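# Insert the peg fully into the block's hole inside the box

## Task

Push the peg completely into the hole of the block that sits on the floor of the open box.

## Robot and tools

Robot: two arms, left_arm (on the +y side) and right_arm. right_arm has a five-finger right hand; left_arm has its mirror, a left hand. Measured bases in the scene frame: left_arm (-0.019, +0.240, +0.030) m, quat_wxyz (+1.000, 0, 0, +0.013); right_arm (+0.039, -0.269, +0.008) m, quat_wxyz (+1.000, 0, 0, -0.016). A two-camera stand is fixed behind the arms. Loose objects may get an occasional brief shove.

Scene frame: origin at table-top height, halfway between the nominal bases; +z up, +x out over the table, +y toward left_arm. Image sides do not match arm names. All positions, targets and offsets use this frame.

Hand point: a point fixed to the palm, 0.05 m in front of it and 0.15 m from the wrist mount along the fingers. Its +z runs along straight fingers, +y out of the palm, +x across the palm away from the thumb on the right hand (toward the thumb on the left hand). Straight fingers extend 0.06-0.07 m past the point along +z and sit 0.06 m behind it along -y. A wrist bracket on the little-finger side reaches 0.10 m across the palm and can collide. Reported poses may be a few cm off; arms often rest 1-3 cm (sometimes 5 cm) short of a command, usually low, without any contact. Orientation commands are clipped each step to within 40 degrees of the current orientation.

The 28-number row (every value in [-1, 1], always all 28 even if one arm moves): left dx, dy, dz, rx, ry, rz, then left little, ring, middle, index, thumb_bend, thumb_turn, force_limit, speed; then the same 14 for the right arm. dx..rz are an offset, not a pose: measured from that arm's Hand target as it stands when the action or move begins, along scene axes; 1.0 = 0.6 m for dx/dy/dz and 180 degrees for the rotation vector rx, ry, rz (turning about the Hand target position). All rows of one action, and all targets in one move list, count from that same start, not from each other. Repeating an offset moves further. All six zeros re-request the current Hand target. Translations longer than 1.0 get shortened.

Hand numbers: fingers and thumb_bend +1 straight/open, -1 curled/closed; thumb_turn +1 beside the palm, -1 in front facing the fingers. force_limit maps -1..+1 to about 0..10 N fingertip force (0..15 N for the two thumb motors). speed rises from near zero at -1 to full at +0.48 and stays full above. No hand value means 'unchanged': to keep a hand as is, resend the eight numbers last executed for it (or, if none yet, its hand_measured six plus hand_force_limit and hand_speed). With thumb turned in, the hand grasps items about 0.035-0.065 m thick, handles down to 0.025 m. For a gentle grip close at speed -0.94 or below. To squeeze harder raise force_limit and send a target more closed than hand_measured; to loosen send one more open.

Tools:
- execute_actions(actions, cameras): actions is a list of actions; each action is up to 15 rows of 28 numbers, one per 1/30 s step; a short action repeats its last row to fill 15 steps. Images come only when actions is [] or cameras names them (["all"], names, or []).
- move(target, speed, blend, blocking, cameras): target is one 28-number row or a list of up to 15 rows, offsets from the current Hand targets. speed is m/s (0.002-4.3, default 0.25; turning up to twice that in rad/s), one value or one per target. blend in metres rounds corners between list targets (0 = stop at each). Paths ignore obstacles and the other arm, end together, are capped at 10 s. blocking=false returns early while it keeps running. Result adds a 'move:' line: done, off_target, moving, held or fault, plus limits (paced = pose clipped, held = steps withheld).
- wait(seconds 0-10, cameras): lets time pass holding commands; a running move continues.
- stop(cameras): brakes a running move.
- zoom_image(camera, region [x0,y0,x1,y1] pixels, at most 504x504): closer look at the latest image of cam_high, cam_low, cam_left_wrist or cam_right_wrist.
- show_instructions(): shows the reference images.
- finished_scene(scene=1): ends the scene for good; the peg must stay inserted with no robot support.

Results: per arm, end_effector_position (m) and end_effector_quat_wxyz in the scene frame, Hand target (next offsets count from it), joint positions/velocities/torques, and hand_measured, hand_stopped_by (moving, target, force, stalled, fault), hand_load_n (positive = finger pushed open; a lost grip shows as load near 0), hand_force_limit, hand_speed, all in the motor order above. Torques include gravity and have offsets; joints 3 and 4 wrap at ±28 N m. Action calls also list some per-step positions. MOTOR HOT warns of heating; an OVER-TEMPERATURE FAULT drops the arm for 30-60 s. Cameras: cam_high and cam_low 896x504, wrist cameras 672x504 fisheye.

Avoid: dropping the peg or releasing it while moving, anything leaving the table, fast or hard contacts with the box, block or table, pressing far past contact, overloading fingers, arms or hands touching each other, sweeping a hand close to its own base, and holding stretched or loaded poses long (heat). To end a press, command back past the current hand point.

Each tool is called after "Call:" as name([rows], argument=value, ...), one row to a line, values as JSON.

Reference images:

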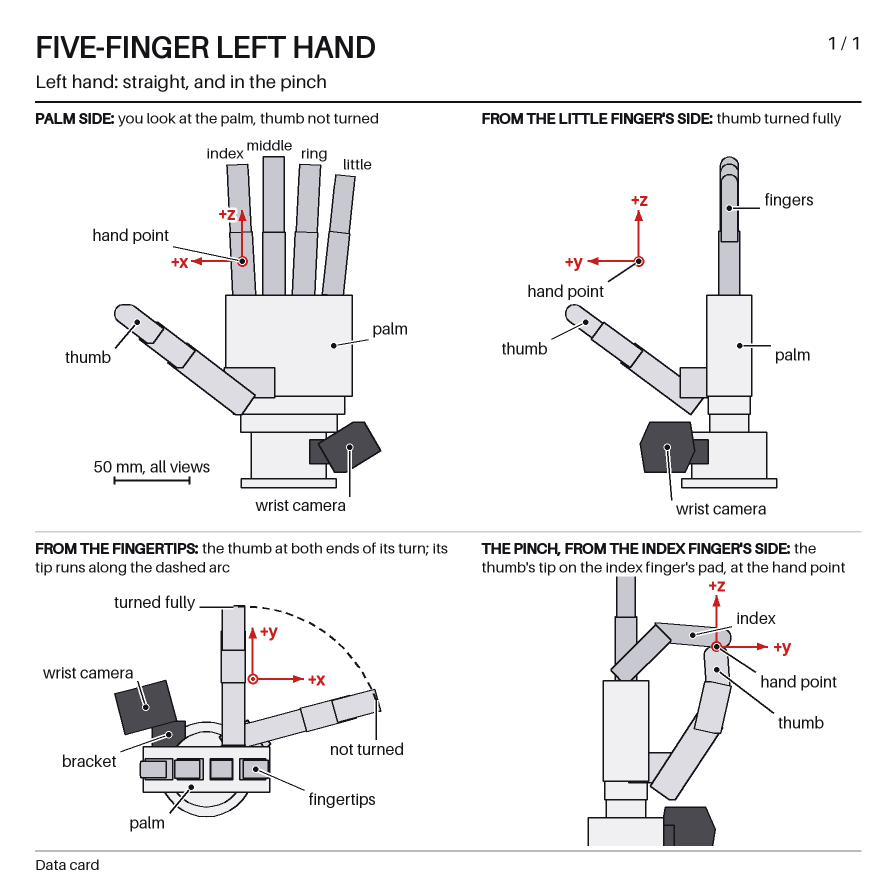

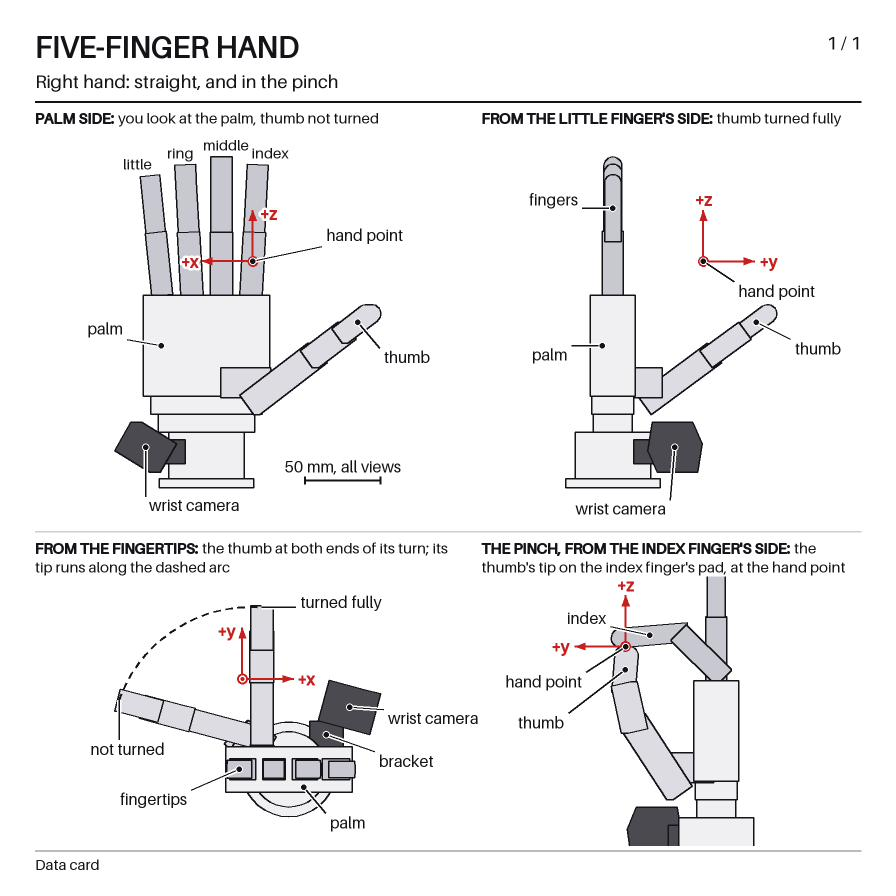

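## Session

Call:
execute_actions(actions=[])

Scene clock: 0.00 s.
left_arm: end_effector_position=(+0.1433, +0.5961, +0.2078) hand_measured=(+1.000, +1.000, +1.000, +1.000, +1.000, +1.000) hand_load_n=(+0.0, +0.0, +0.0, +0.5, +0.0, +0.0) hand_stopped_by=(target, target, target, target, target, target) hand_force_limit=0.00 hand_speed=-0.80 end_effector_quat_wxyz=(-0.604, +0.739, -0.199, +0.223) | right_arm: end_effector_position=(+0.6408, -0.4695, +0.3124) hand_measured=(+1.000, +1.000, +1.000, +1.000, +1.000, +1.000) hand_load_n=(+0.0, +0.0, +0.0, +0.0, +0.0, +0.0) hand_stopped_by=(target, target, target, target, target, target) hand_force_limit=0.00 hand_speed=-0.80 end_effector_quat_wxyz=(+0.194, +0.287, +0.795, -0.498)
Joint positions: left_arm=[1.426 0.84 0.359 0.286 0.489 0.002] | right_arm=[-0.037 1.706 1.67 -1.338 1.119 2.071]
Joint velocities: within noise
Joint torques (N m): no reading
Heat: left arm: hottest waist 30 °C; right arm: hottest waist 30 °C.
Hand target: left_arm +0.1441, +0.6024, +0.2202; -0.613, +0.731, -0.201, +0.222 | right_arm +0.6450, -0.4698, +0.3241; +0.205, +0.293, +0.792, -0.495

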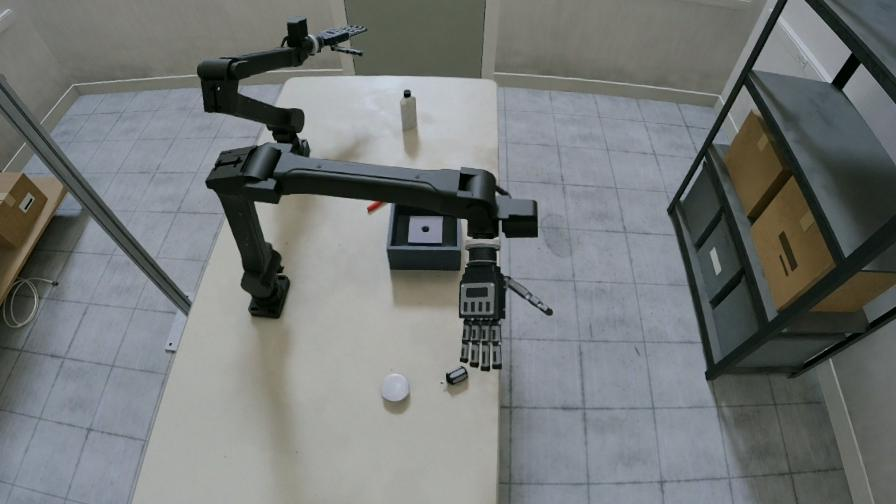

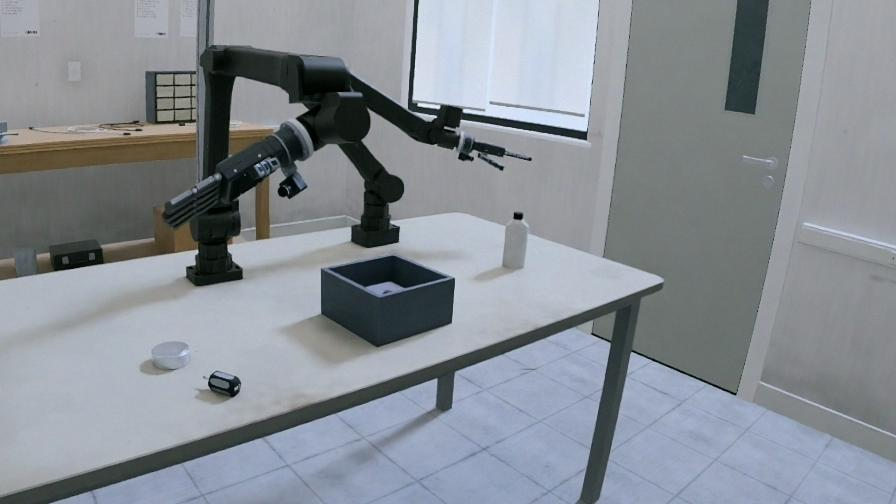

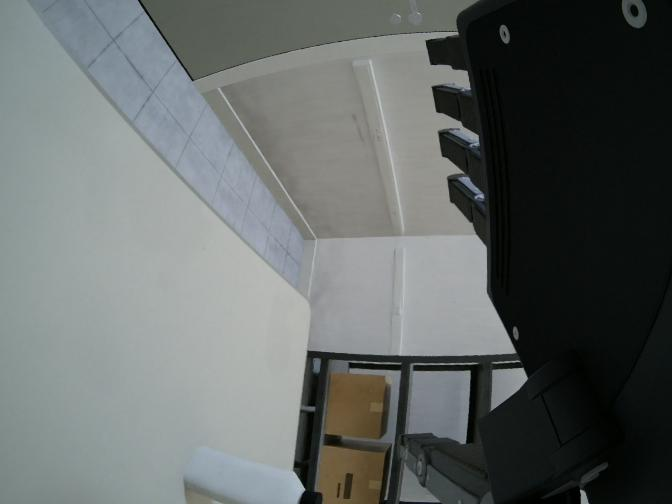

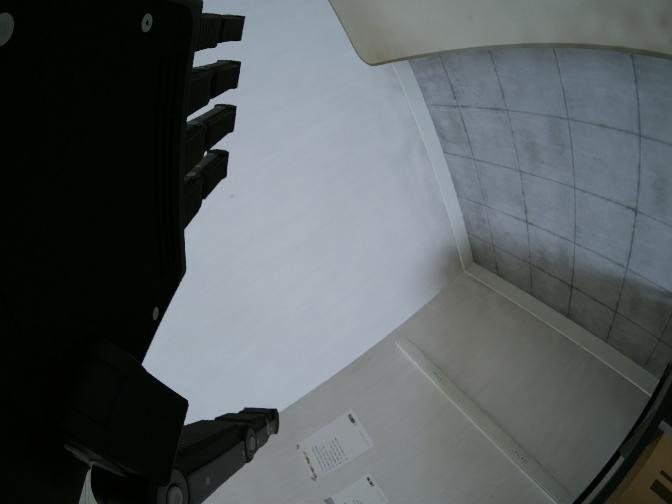

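Call:
zoom_image(camera="cam_high", region=[350, 180, 500, 290])

Call:
zoom_image(camera="cam_high", region=[360, 340, 510, 420])

Call:
zoom_image(camera="cam_low", region=[300, 240, 480, 360])

Call:
zoom_image(camera="cam_low", region=[130, 330, 270, 410])

Scaled by 3.360 from the camera's 896x504 image, which has a finer 1280x720 frame.

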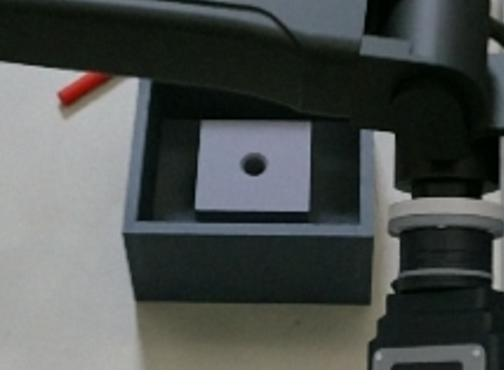

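Scaled by 3.360 from the camera's 896x504 image, which has a finer 1280x720 frame.

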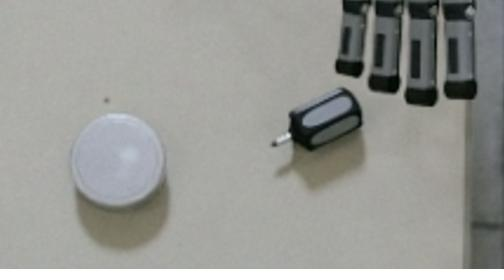

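Scaled by 2.800 from the camera's 896x504 image, which has a finer 1280x720 frame.

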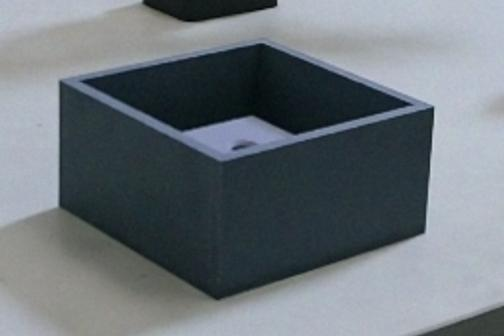

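Scaled by 3.600 from the camera's 896x504 image, which has a finer 1280x720 frame.

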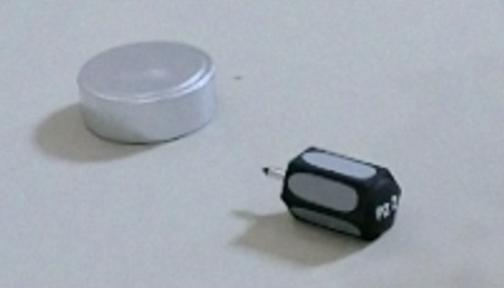

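Call:
move(target=[0,0,0,0,0,0, 1,1,1,1,1,1,0,-0.8, -0.5,-0.2,0.1,0,0,-0.28, 1,1,1,1,1,1,0,-0.8], speed=0.4, cameras=["all"])

Scene clock: 133.57 s.
left_arm: end_effector_position=(+0.1433, +0.5961, +0.2078) hand_measured=(+1.000, +1.000, +1.000, +1.000, +1.000, +1.000) hand_load_n=(+0.0, +0.0, +0.0, +0.0, +0.0, -0.5) hand_stopped_by=(target, target, target, target, target, target) hand_force_limit=0.00 hand_speed=-0.80 end_effector_quat_wxyz=(-0.604, +0.739, -0.199, +0.223) | right_arm: end_effector_position=(+0.3514, -0.5866, +0.3869) hand_measured=(+1.000, +1.000, +1.000, +1.000, +1.000, +1.000) hand_load_n=(+0.0, +0.0, +0.0, +0.0, +0.0, +0.0) hand_stopped_by=(target, target, target, target, target, target) hand_force_limit=0.00 hand_speed=-0.80 end_effector_quat_wxyz=(+0.108, +0.443, +0.732, -0.506)
Joint positions: left_arm=[1.426 0.84 0.359 0.286 0.489 0.002] | right_arm=[-0.407 1.192 1.334 -1.513 1.078 2.1]
Joint torques (N m): left_arm=[0.85 -1.61 12.21 1.72 0.05 -0.02] | right_arm=[0.09 -6.3 7.58 -0.17 0.78 -0.06]
Heat: left arm: hottest elbow 41 °C; right arm: hottest elbow 37 °C.
Hand target: left_arm +0.1441, +0.6024, +0.2202; -0.613, +0.731, -0.201, +0.222 | right_arm +0.3450, -0.5899, +0.3838; -0.026, +0.602, +0.592, -0.535
Off the commanded pose: left_arm 0.014 m, 1 deg | right_arm 0.008 m, 29 deg.
joint sent to its limit (right arm) — joint 6 (wrist roll), upper limit. The joint targets are off in orientation, not in position.
move: off_target (left_arm, right_arm)
camera_calibration:
cam_right_wrist: T_world_to_cam=[[0.610869, 0.226772, -0.75856, 0.210322], [0.773248, 0.0349301, 0.63314, -0.5002], [0.170075, -0.973321, -0.154014, -0.455116], [0, 0, 0, 1]] pos_world=[0.335704, -0.473197, 0.406144]

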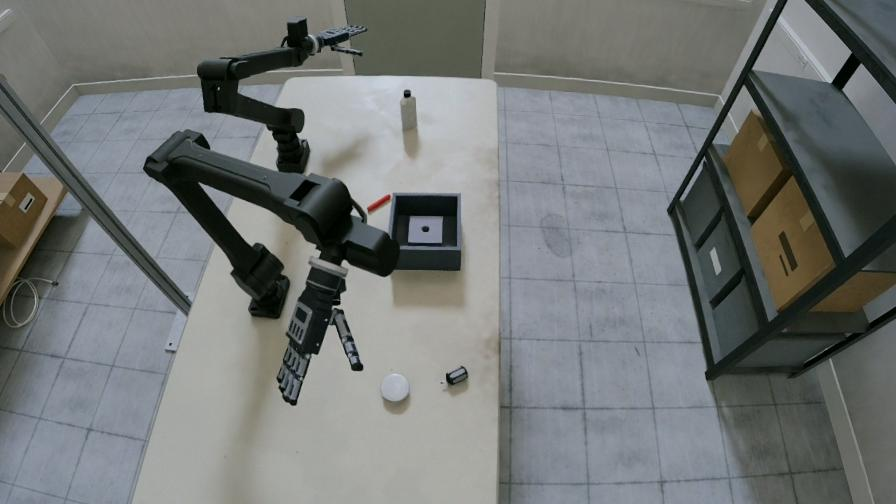

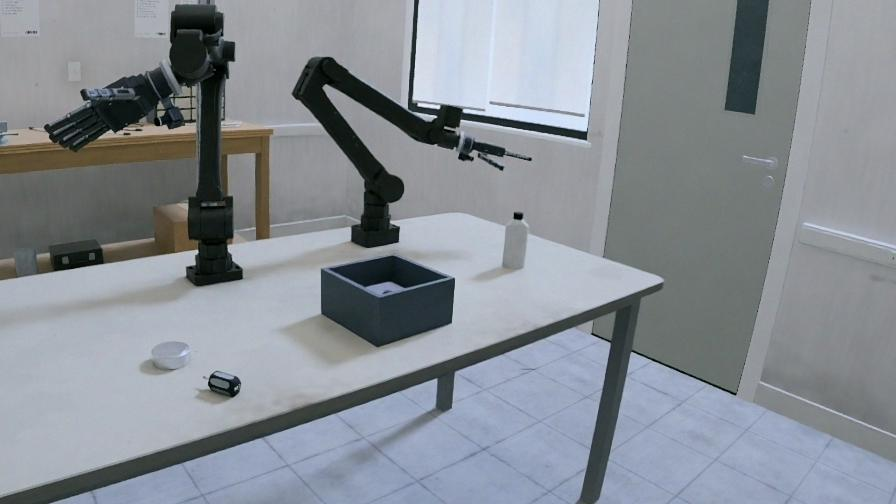

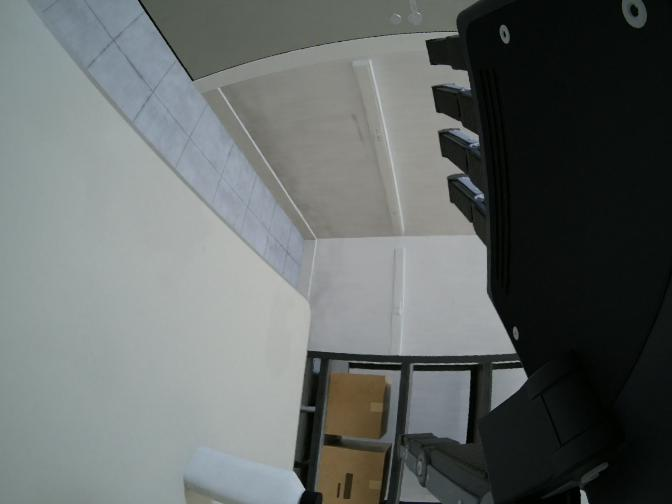

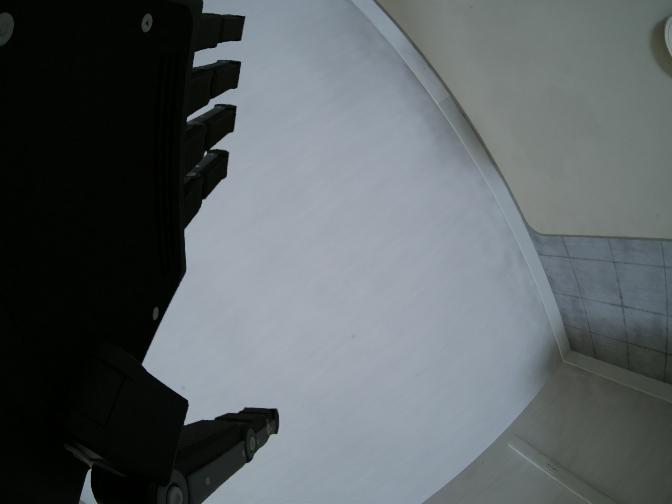

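Call:
zoom_image(camera="cam_high", region=[350, 170, 480, 280])

Scaled by 3.877 from the camera's 896x504 image, which has a finer 1280x720 frame.

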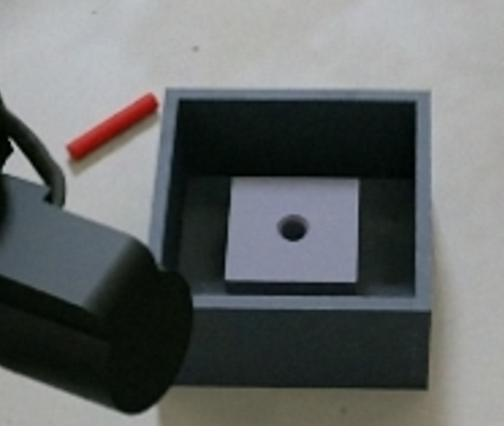

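Call:
move([
  [0.093,-0.333,0.167,0.262,0.092,-0.202, 1,1,1,0.2,0.3,-0.4,0,0, 0,0,0,0,0,0, 1,1,1,1,1,1,0,-0.8],
  [0.243,-0.904,-0.03,0.536,0.184,-0.404, 1,1,1,0.2,0.3,-0.4,0,0, 0,0,0,0,0,0, 1,1,1,1,1,1,0,-0.8],
], speed=0.35, blend=0.05, cameras=["all"])

Scene clock: 511.97 s.
left_arm: end_effector_position=(+0.2788, +0.0780, +0.1735) hand_measured=(+1.000, +1.000, +1.000, +0.200, +0.300, -0.400) hand_load_n=(+0.0, +0.0, +0.0, +0.0, +0.0, +0.0) hand_stopped_by=(target, target, target, target, target, target) hand_force_limit=0.00 hand_speed=0.00 end_effector_quat_wxyz=(+0.602, +0.148, +0.779, -0.089) | right_arm: end_effector_position=(+0.3513, -0.5866, +0.3869) hand_measured=(+1.000, +1.000, +1.000, +1.000, +1.000, +1.000) hand_load_n=(+0.0, +0.0, +0.0, +0.0, +0.0, -0.5) hand_stopped_by=(target, target, target, target, target, target) hand_force_limit=0.00 hand_speed=-0.80 end_effector_quat_wxyz=(+0.108, +0.443, +0.732, -0.506)
Joint positions: left_arm=[-1.002 0.766 0.222 0.221 -0.616 1.42] | right_arm=[-0.407 1.192 1.334 -1.514 1.078 2.1]
Joint torques (N m): left_arm=[0.26 0.67 14.89 2.26 -0.44 0.03] | right_arm=[-0.79 -6.01 7.54 -0.14 0.78 -0.1]
Heat: left arm: hottest elbow 44 °C; right arm: hottest elbow 34 °C.
Hand target: left_arm +0.2899, +0.0600, +0.2023; +0.620, +0.135, +0.765, -0.109 | right_arm +0.3446, -0.5905, +0.3839; +0.099, +0.448, +0.730, -0.506 (not the last commanded pose)
Off the commanded pose: left_arm 0.036 m, 4 deg | right_arm 0.008 m, 29 deg.
joint sent to its limit (right arm) — joint 6 (wrist roll), upper limit.
move: off_target (left_arm, right_arm)
camera_calibration:
cam_left_wrist: T_world_to_cam=[[-0.335835, -0.895685, -0.291484, 0.218472], [-0.557346, 0.438432, -0.705083, 0.248917], [0.759328, -0.074334, -0.646448, 0.022989], [0, 0, 0, 1]] pos_world=[0.194648, 0.0882573, 0.25405]
cam_right_wrist: T_world_to_cam=[[0.610601, 0.226848, -0.758753, 0.210564], [0.773483, 0.0348048, 0.632861, -0.50015], [0.169971, -0.973308, -0.154211, -0.454881], [0, 0, 0, 1]] pos_world=[0.335604, -0.473097, 0.406144]

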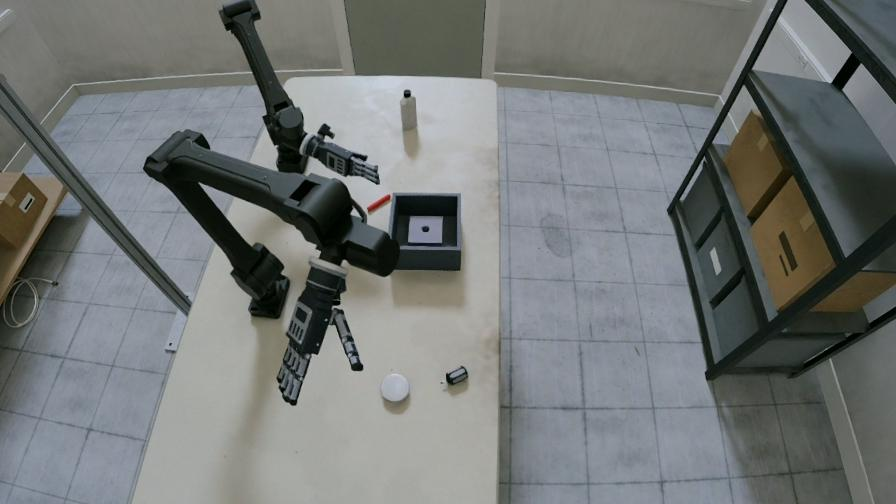

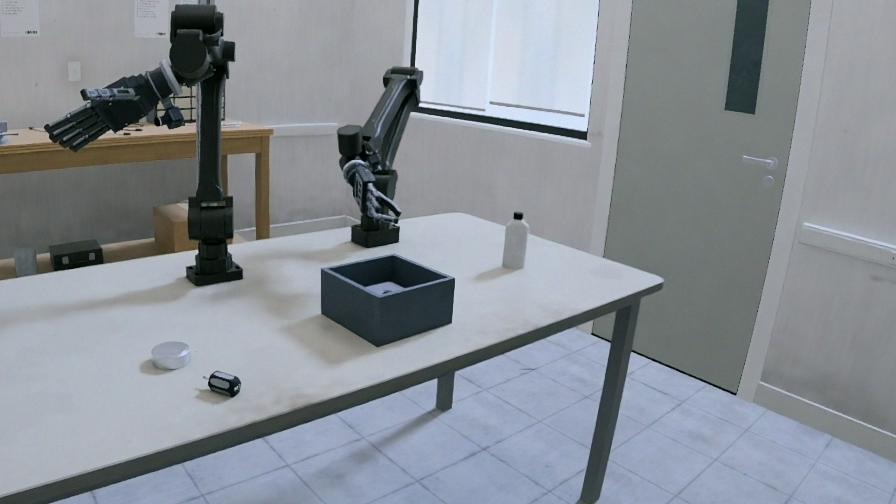

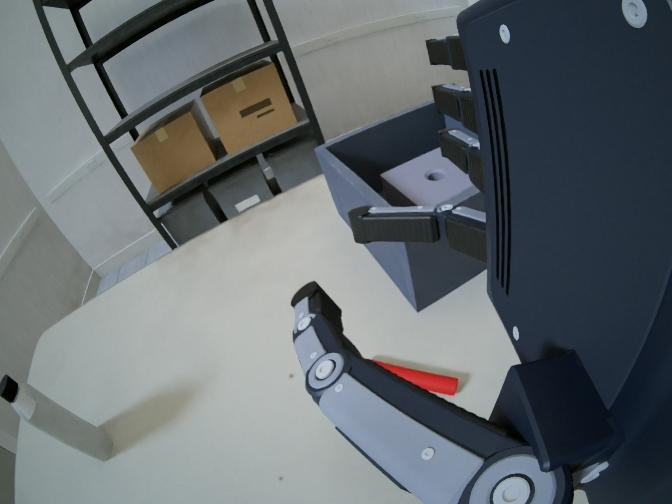

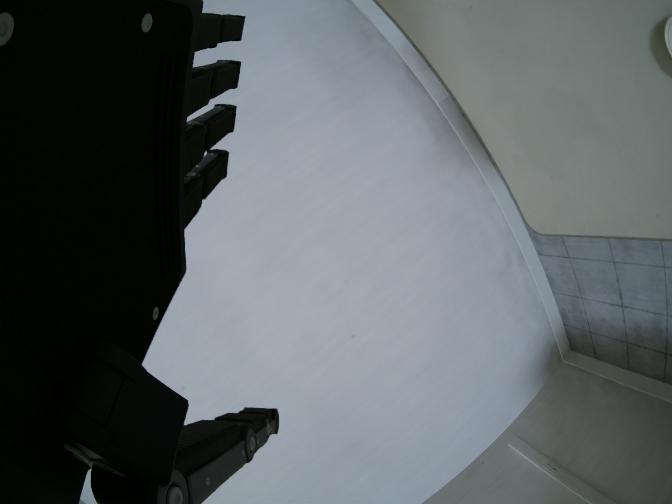

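Call:
move(target=[0.0177,-0.0517,-0.197,0,0,0, 1,1,1,0.2,0.3,-0.3,0,0, 0,0,0,0,0,0, 1,1,1,1,1,1,0,-0.8], speed=0.2, cameras=["cam_high","cam_left_wrist"])

Scene clock: 572.93 s.
left_arm: end_effector_position=(+0.3036, +0.0292, +0.0858) hand_measured=(+1.000, +1.000, +1.000, +0.200, +0.300, -0.300) hand_load_n=(+0.0, +0.0, +0.0, +0.5, +0.0, +0.0) hand_stopped_by=(target, target, target, target, target, target) hand_force_limit=0.00 hand_speed=0.00 end_effector_quat_wxyz=(+0.619, +0.125, +0.767, -0.112) | right_arm: end_effector_position=(+0.3513, -0.5866, +0.3869) hand_measured=(+1.000, +1.000, +1.000, +1.000, +1.000, +1.000) hand_load_n=(+0.0, +0.0, +0.0, +0.0, +0.0, -0.5) hand_stopped_by=(target, target, target, target, target, target) hand_force_limit=0.00 hand_speed=-0.80 end_effector_quat_wxyz=(+0.108, +0.443, +0.732, -0.506)
Joint positions: left_arm=[-1.029 1.502 0.218 1.02 -0.646 1.393] | right_arm=[-0.407 1.192 1.334 -1.514 1.078 2.1]
Joint torques (N m): left_arm=[0.38 -4.13 3.71 2.37 -0.43 0.2] | right_arm=[-0.21 -6.77 7.8 -0.34 0.78 -0.06]
Heat: left arm: hottest elbow 44 °C; right arm: hottest elbow 34 °C.
Hand target: left_arm +0.3005, +0.0290, +0.0841; +0.621, +0.135, +0.765, -0.109 | right_arm +0.3446, -0.5905, +0.3839; +0.099, +0.448, +0.730, -0.506
Off the commanded pose: left_arm 0.004 m, 1 deg | right_arm 0.008 m, 1 deg.
joint sent to its limit (right arm) — joint 6 (wrist roll), upper limit. The joint targets still meet the commanded pose.
move: done
camera_calibration:
cam_left_wrist: T_world_to_cam=[[-0.320977, -0.916629, -0.238255, 0.14914], [-0.538549, 0.383585, -0.750218, 0.222042], [0.779063, -0.11249, -0.616771, -0.0635006], [0, 0, 0, 1]] pos_world=[0.216922, 0.0443906, 0.162948]
Images, in order (width x height): cam_high 896x504, cam_left_wrist 672x504.

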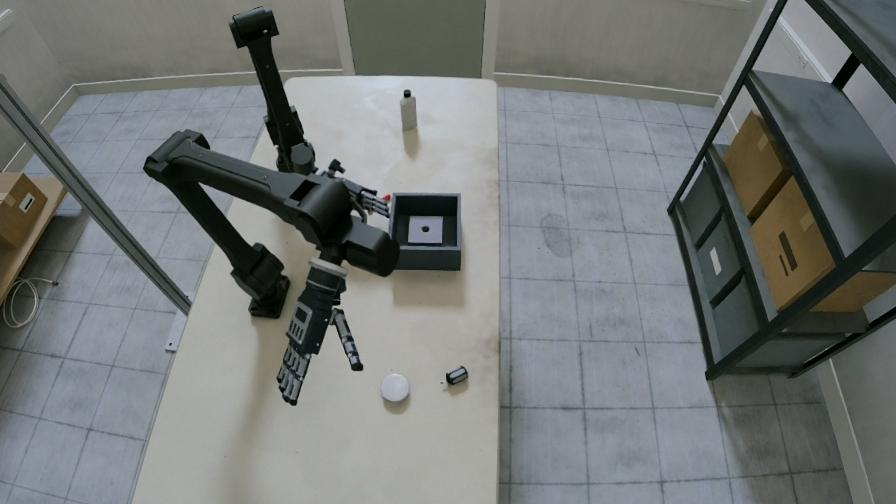

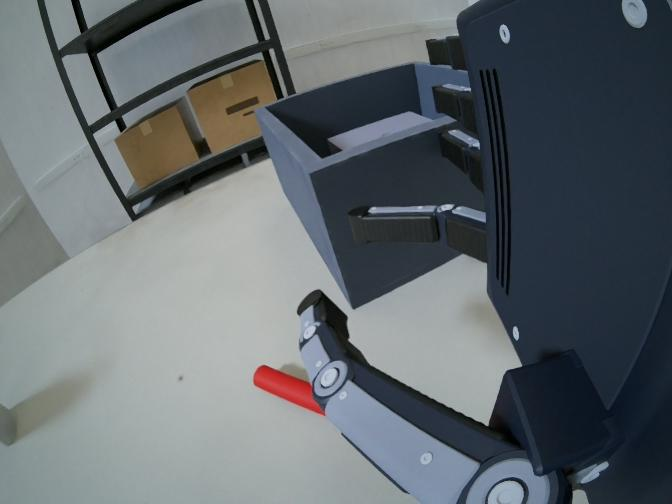

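Call:
move(target=[-0.0275,0.0325,-0.073,0,0,0, 1,1,1,0.2,0.3,-0.3,0,0, 0,0,0,0,0,0, 1,1,1,1,1,1,0,-0.8], speed=0.15, cameras=["cam_high","cam_left_wrist"])

Call:
zoom_image(camera="cam_left_wrist", region=[180, 150, 520, 450])

Scene clock: 609.43 s.
left_arm: end_effector_position=(+0.2876, +0.0482, +0.0418) hand_measured=(+1.000, +1.000, +1.000, +0.200, +0.300, -0.300) hand_load_n=(+0.0, +0.0, +0.0, +0.0, +0.0, +0.0) hand_stopped_by=(target, target, target, target, target, target) hand_force_limit=0.00 hand_speed=0.00 end_effector_quat_wxyz=(+0.620, +0.126, +0.766, -0.111) | right_arm: end_effector_position=(+0.3513, -0.5866, +0.3869) hand_measured=(+1.000, +1.000, +1.000, +1.000, +1.000, +1.000) hand_load_n=(+0.0, +0.0, +0.0, +0.0, +0.0, -0.5) hand_stopped_by=(target, target, target, target, target, target) hand_force_limit=0.00 hand_speed=-0.80 end_effector_quat_wxyz=(+0.108, +0.443, +0.732, -0.506)
Joint positions: left_arm=[-1.045 1.808 0.159 1.385 -0.662 1.393] | right_arm=[-0.407 1.192 1.334 -1.514 1.078 2.1]
Joint torques (N m): left_arm=[-0.03 -4.95 0.29 2.19 -0.4 0.16] | right_arm=[0.26 -6.42 7.46 -0.2 0.76 -0.05]
Heat: left arm: hottest elbow 40 °C; right arm: hottest elbow 34 °C.
Hand target: left_arm +0.2840, +0.0485, +0.0403; +0.621, +0.135, +0.765, -0.109 | right_arm +0.3446, -0.5905, +0.3839; +0.099, +0.448, +0.730, -0.506
Off the commanded pose: left_arm 0.004 m, 1 deg | right_arm 0.008 m, 1 deg.
joint sent to its limit (right arm) — joint 6 (wrist roll), upper limit. The joint targets still meet the commanded pose.
move: done
camera_calibration:
cam_left_wrist: T_world_to_cam=[[-0.320274, -0.915979, -0.241676, 0.15081], [-0.535383, 0.38548, -0.751512, 0.172222], [0.78153, -0.111301, -0.613859, -0.0769208], [0, 0, 0, 1]] pos_world=[0.200621, 0.0631896, 0.118655]
Images, in order (width x height): cam_high 896x504, cam_left_wrist 672x504.

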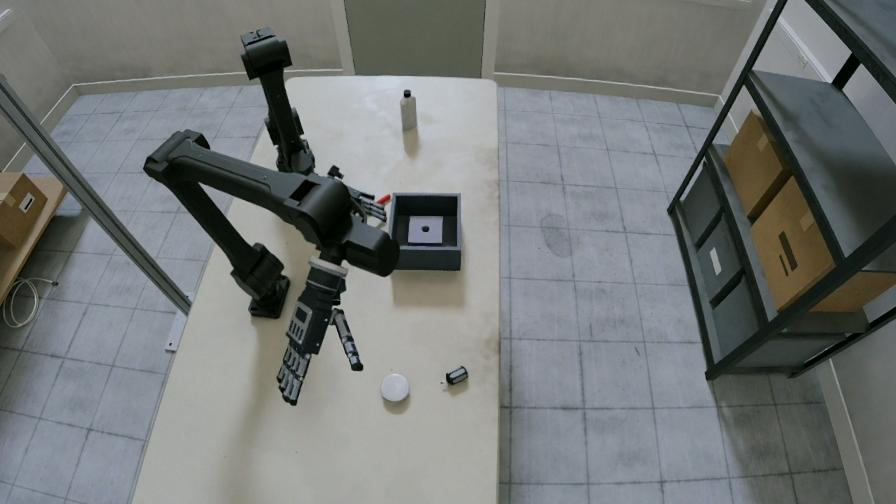

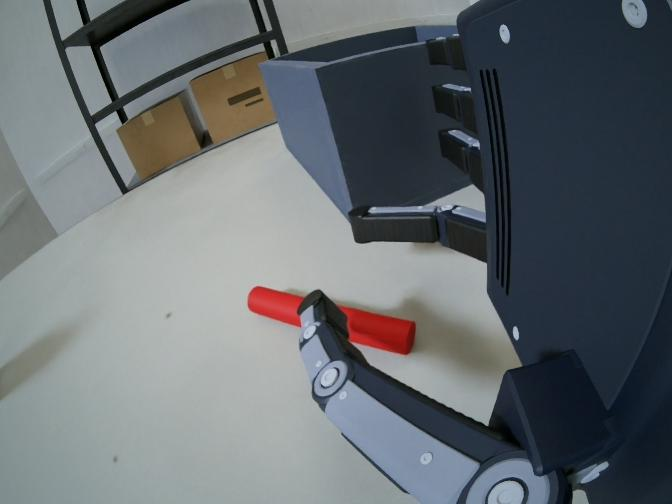

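Scaled by 1.482 from the camera's 672x504 image, which has a finer 960x720 frame.

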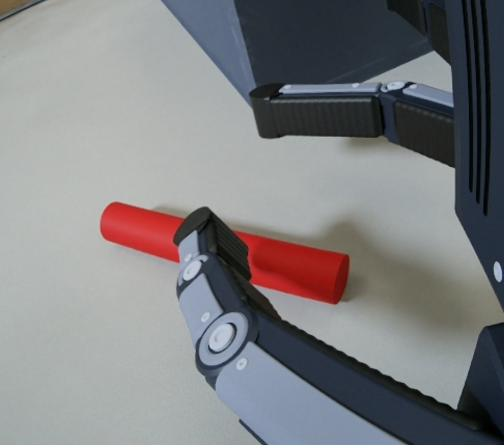

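Call:
move(target=[-0.0035,0.0035,-0.038,0,0,0, 1,1,1,0.35,0.3,-0.3,0,0, 0,0,0,0,0,0, 1,1,1,1,1,1,0,-0.8], speed=0.08, cameras=["cam_left_wrist"])

Call:
zoom_image(camera="cam_left_wrist", region=[180, 150, 520, 450])

Scene clock: 646.20 s.
left_arm: end_effector_position=(+0.2835, +0.0544, +0.0206) hand_measured=(+1.000, +1.000, +1.000, +0.350, +0.300, -0.300) hand_load_n=(+0.0, +0.0, +0.0, +0.0, +0.0, -1.5) hand_stopped_by=(target, target, target, target, target, target) hand_force_limit=0.00 hand_speed=0.00 end_effector_quat_wxyz=(+0.620, +0.128, +0.766, -0.107) | right_arm: end_effector_position=(+0.3513, -0.5866, +0.3869) hand_measured=(+1.000, +1.000, +1.000, +1.000, +1.000, +1.000) hand_load_n=(+0.0, +0.0, +0.0, +0.0, +0.0, +0.0) hand_stopped_by=(target, target, target, target, target, target) hand_force_limit=0.00 hand_speed=-0.80 end_effector_quat_wxyz=(+0.108, +0.443, +0.732, -0.506)
Joint positions: left_arm=[-1.049 1.981 0.16 1.553 -0.67 1.397] | right_arm=[-0.407 1.192 1.334 -1.514 1.078 2.1]
Joint torques (N m): left_arm=[0.21 -5.36 -0.17 2.07 -0.26 0.09] | right_arm=[-0.73 -5.89 7.62 -0.38 0.76 -0.1]
Heat: left arm: hottest elbow 37 °C; right arm: hottest elbow 34 °C.
Hand target: left_arm +0.2819, +0.0506, +0.0175; +0.620, +0.135, +0.765, -0.109 | right_arm +0.3446, -0.5905, +0.3839; +0.099, +0.448, +0.730, -0.506
Off the commanded pose: left_arm 0.005 m, 1 deg | right_arm 0.008 m, 1 deg.
joint sent to its limit (left arm) — joint 4 (wrist pitch), upper limit. The joint targets still meet the commanded pose.
joint sent to its limit (right arm) — joint 6 (wrist roll), upper limit. The joint targets still meet the commanded pose.
move: done
camera_calibration:
cam_left_wrist: T_world_to_cam=[[-0.317912, -0.91472, -0.249437, 0.149527], [-0.535466, 0.390332, -0.748944, 0.151456], [0.782438, -0.104533, -0.613893, -0.0867558], [0, 0, 0, 1]] pos_world=[0.196517, 0.0685883, 0.0974706]
Images, in order (width x height): cam_left_wrist 672x504.

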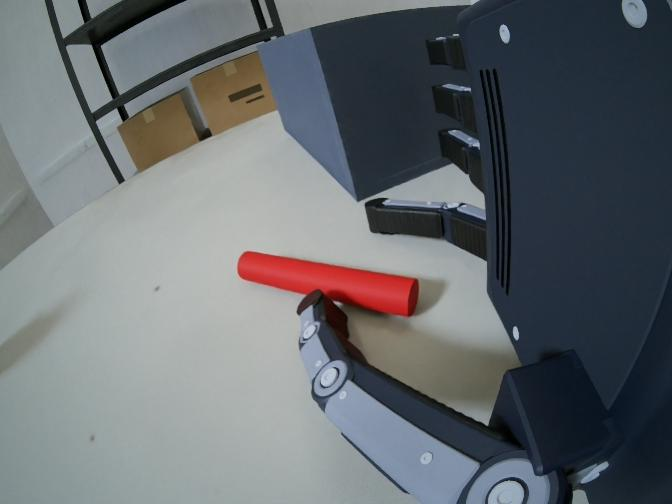

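Scaled by 1.482 from the camera's 672x504 image, which has a finer 960x720 frame.

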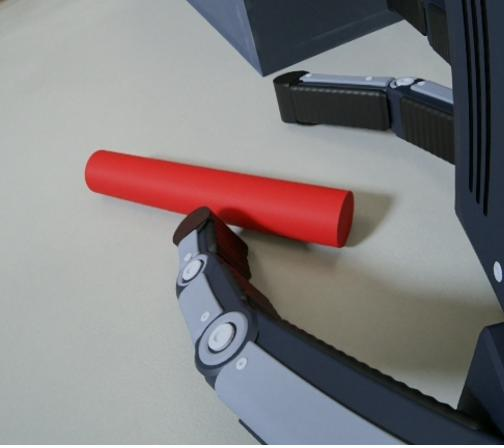

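Call:
move(target=[-0.0065,0.0055,0,0,0,0, 1,1,1,0.35,0.3,-0.3,0,0, 0,0,0,0,0,0, 1,1,1,1,1,1,0,-0.8], speed=0.05, cameras=["cam_left_wrist"])

Call:
zoom_image(camera="cam_left_wrist", region=[180, 150, 520, 450])

Scene clock: 667.70 s.
left_arm: end_effector_position=(+0.2824, +0.0536, +0.0208) hand_measured=(+1.000, +1.000, +1.000, +0.350, +0.300, -0.300) hand_load_n=(+0.0, +0.0, +0.0, +0.0, -0.5, -1.0) hand_stopped_by=(target, target, target, target, target, target) hand_force_limit=0.00 hand_speed=0.00 end_effector_quat_wxyz=(+0.621, +0.129, +0.766, -0.107) | right_arm: end_effector_position=(+0.3513, -0.5866, +0.3869) hand_measured=(+1.000, +1.000, +1.000, +1.000, +1.000, +1.000) hand_load_n=(+0.0, +0.0, +0.0, +0.0, +0.0, +0.0) hand_stopped_by=(target, target, target, target, target, target) hand_force_limit=0.00 hand_speed=-0.80 end_effector_quat_wxyz=(+0.108, +0.443, +0.732, -0.506)
Joint positions: left_arm=[-1.055 1.981 0.16 1.553 -0.676 1.397] | right_arm=[-0.407 1.192 1.334 -1.514 1.078 2.1]
Joint torques (N m): left_arm=[-0.09 -5.77 -1.24 2.03 -0.34 0.03] | right_arm=[-0.56 -6.42 7.53 -0.28 0.76 -0.07]
Heat: left arm: hottest elbow 36 °C; right arm: hottest elbow 34 °C.
Hand target: left_arm +0.2780, +0.0539, +0.0175; +0.620, +0.135, +0.765, -0.109 | right_arm +0.3446, -0.5905, +0.3839; +0.099, +0.448, +0.730, -0.506
Off the commanded pose: left_arm 0.006 m, 1 deg | right_arm 0.008 m, 1 deg.
joint sent to its limit (left arm) — joint 4 (wrist pitch), upper limit. The joint targets still meet the commanded pose.
joint sent to its limit (right arm) — joint 6 (wrist roll), upper limit. The joint targets still meet the commanded pose.
move: done
camera_calibration:
cam_left_wrist: T_world_to_cam=[[-0.318113, -0.91431, -0.250681, 0.148572], [-0.534253, 0.391319, -0.749295, 0.150933], [0.783184, -0.104434, -0.612957, -0.0860819], [0, 0, 0, 1]] pos_world=[0.195317, 0.0677876, 0.0975732]
Images, in order (width x height): cam_left_wrist 672x504.

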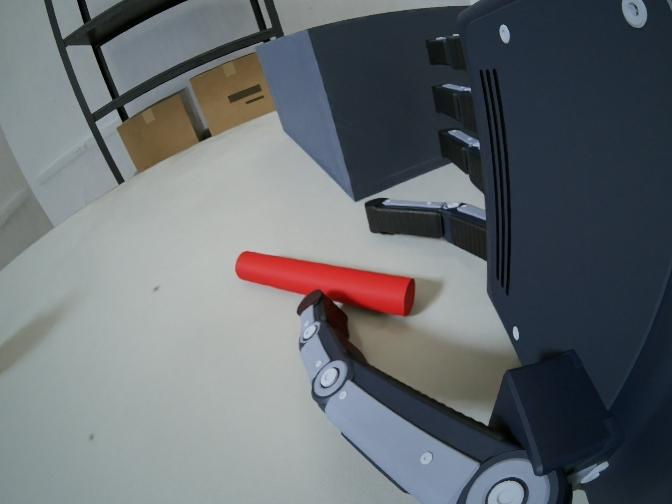

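Scaled by 1.482 from the camera's 672x504 image, which has a finer 960x720 frame.

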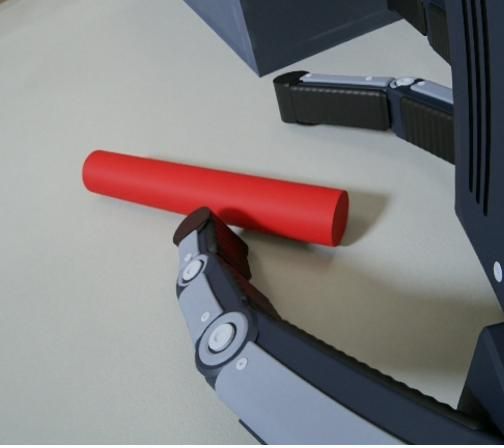

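Call:
move([
  [0.0,0.0,0.025,0,0,0, 1,1,1,0.35,0.3,-0.3,0,0, 0,0,0,0,0,0, 1,1,1,1,1,1,0,-0.8],
  [-0.005,0.0055,0.025,0,0,0, 1,1,1,0.35,0.3,-0.3,0,0, 0,0,0,0,0,0, 1,1,1,1,1,1,0,-0.8],
  [-0.005,0.0055,-0.005,0,0,0, 1,1,1,0.35,0.3,-0.3,0,0, 0,0,0,0,0,0, 1,1,1,1,1,1,0,-0.8],
], speed=0.08, cameras=["cam_left_wrist"])

Call:
zoom_image(camera="cam_left_wrist", region=[180, 150, 520, 450])

Scene clock: 682.50 s.
left_arm: end_effector_position=(+0.2762, +0.0623, +0.0200) hand_measured=(+1.000, +1.000, +1.000, +0.350, +0.300, -0.300) hand_load_n=(+0.0, +0.0, +0.0, +0.0, -0.5, -2.5) hand_stopped_by=(target, target, target, target, target, target) hand_force_limit=0.00 hand_speed=0.00 end_effector_quat_wxyz=(+0.617, +0.133, +0.769, -0.099) | right_arm: end_effector_position=(+0.3513, -0.5866, +0.3869) hand_measured=(+1.000, +1.000, +1.000, +1.000, +1.000, +1.000) hand_load_n=(+0.0, +0.0, +0.0, +0.0, -0.5, -0.5) hand_stopped_by=(target, target, target, target, target, target) hand_force_limit=0.00 hand_speed=-0.80 end_effector_quat_wxyz=(+0.108, +0.443, +0.732, -0.506)
Joint positions: left_arm=[-1.062 1.982 0.137 1.558 -0.684 1.398] | right_arm=[-0.407 1.192 1.334 -1.514 1.078 2.1]
Joint torques (N m): left_arm=[0.21 -5.07 -0.08 1.83 -0.25 -0.08] | right_arm=[-0.38 -6.42 7.62 -0.31 0.79 -0.01]
Heat: left arm: hottest elbow 36 °C; right arm: hottest elbow 34 °C.
Hand target: left_arm +0.2750, +0.0571, +0.0145; +0.621, +0.135, +0.765, -0.109 | right_arm +0.3446, -0.5905, +0.3839; +0.099, +0.448, +0.730, -0.506
Off the commanded pose: left_arm 0.008 m, 1 deg | right_arm 0.008 m, 1 deg.
joint sent to its limit (left arm) — joint 4 (wrist pitch), upper limit. The joint targets still meet the commanded pose.
joint sent to its limit (right arm) — joint 6 (wrist roll), upper limit. The joint targets still meet the commanded pose.
move: done
camera_calibration:
cam_left_wrist: T_world_to_cam=[[-0.318537, -0.910015, -0.265341, 0.154499], [-0.540856, 0.404368, -0.737537, 0.144388], [0.778466, -0.091422, -0.620994, -0.0801707], [0, 0, 0, 1]] pos_world=[0.189717, 0.0748816, 0.0977011]
Images, in order (width x height): cam_left_wrist 672x504.

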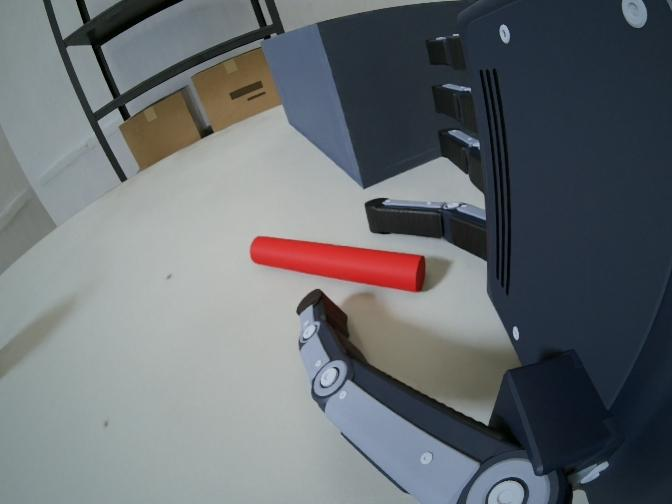

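Scaled by 1.482 from the camera's 672x504 image, which has a finer 960x720 frame.

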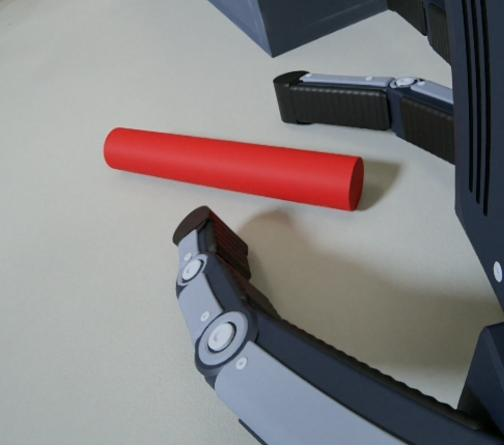

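Call:
move([
  [0.0,0.0,0.042,0.0114,0.0313,0, 1,1,0.6,0.3,0.1,-0.35,0,0, 0,0,0,0,0,0, 1,1,1,1,1,1,0,-0.8],
  [0.0093,-0.0083,0.042,0.0114,0.0313,0, 1,1,0.6,0.3,0.1,-0.35,0,0, 0,0,0,0,0,0, 1,1,1,1,1,1,0,-0.8],
  [0.0093,-0.0083,0.0,0.0114,0.0313,0, 1,1,0.6,0.3,0.1,-0.35,0,0, 0,0,0,0,0,0, 1,1,1,1,1,1,0,-0.8],
], speed=0.08, cameras=["cam_left_wrist"])

Call:
zoom_image(camera="cam_left_wrist", region=[180, 150, 520, 450])

Scene clock: 744.87 s.
left_arm: end_effector_position=(+0.2789, +0.0515, +0.0226) hand_measured=(+1.000, +1.000, +0.600, +0.300, +0.100, -0.350) hand_load_n=(-0.5, +0.0, +0.0, -3.0, +0.0, +0.0) hand_stopped_by=(target, target, target, target, target, target) hand_force_limit=0.00 hand_speed=0.00 end_effector_quat_wxyz=(+0.586, +0.143, +0.791, -0.104) | right_arm: end_effector_position=(+0.3513, -0.5866, +0.3869) hand_measured=(+1.000, +1.000, +1.000, +1.000, +1.000, +1.000) hand_load_n=(+0.0, +0.0, +0.0, +0.0, +0.0, +0.0) hand_stopped_by=(target, target, target, target, target, target) hand_force_limit=0.00 hand_speed=-0.80 end_effector_quat_wxyz=(+0.108, +0.443, +0.732, -0.506)
Joint positions: left_arm=[-1.047 1.78 0.153 1.254 -0.634 1.347] | right_arm=[-0.407 1.192 1.334 -1.514 1.078 2.1]
Joint torques (N m): left_arm=[1.61 -3.66 2 1.48 0.02 -0.07] | right_arm=[-0.21 -5.66 7.57 -0.12 0.76 -0.05]
Heat: left arm: hottest elbow 35 °C; right arm: hottest elbow 35 °C.
Hand target: left_arm +0.2806, +0.0521, +0.0145; +0.580, +0.140, +0.796, -0.102 | right_arm +0.3446, -0.5905, +0.3839; +0.099, +0.448, +0.730, -0.506
Off the commanded pose: left_arm 0.008 m, 1 deg | right_arm 0.008 m, 1 deg.
joint sent to its limit (right arm) — joint 6 (wrist roll), upper limit. The joint targets still meet the commanded pose.
move: done
camera_calibration:
cam_left_wrist: T_world_to_cam=[[-0.355739, -0.89863, -0.256736, 0.155777], [-0.585393, 0.428391, -0.688328, 0.162149], [0.728536, -0.094574, -0.678448, -0.0662209], [0, 0, 0, 1]] pos_world=[0.198581, 0.0642597, 0.106678]
Images, in order (width x height): cam_left_wrist 672x504.

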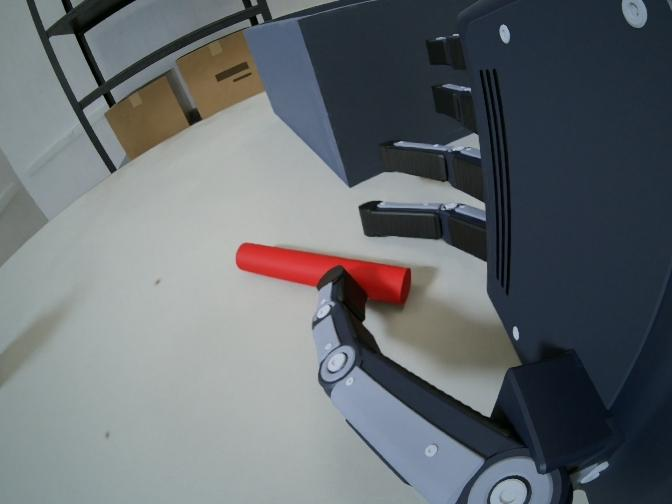

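Scaled by 1.482 from the camera's 672x504 image, which has a finer 960x720 frame.

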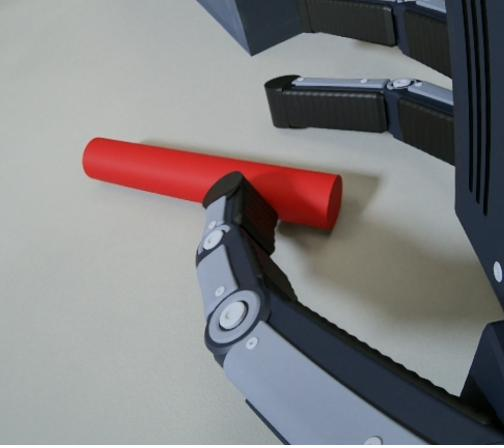

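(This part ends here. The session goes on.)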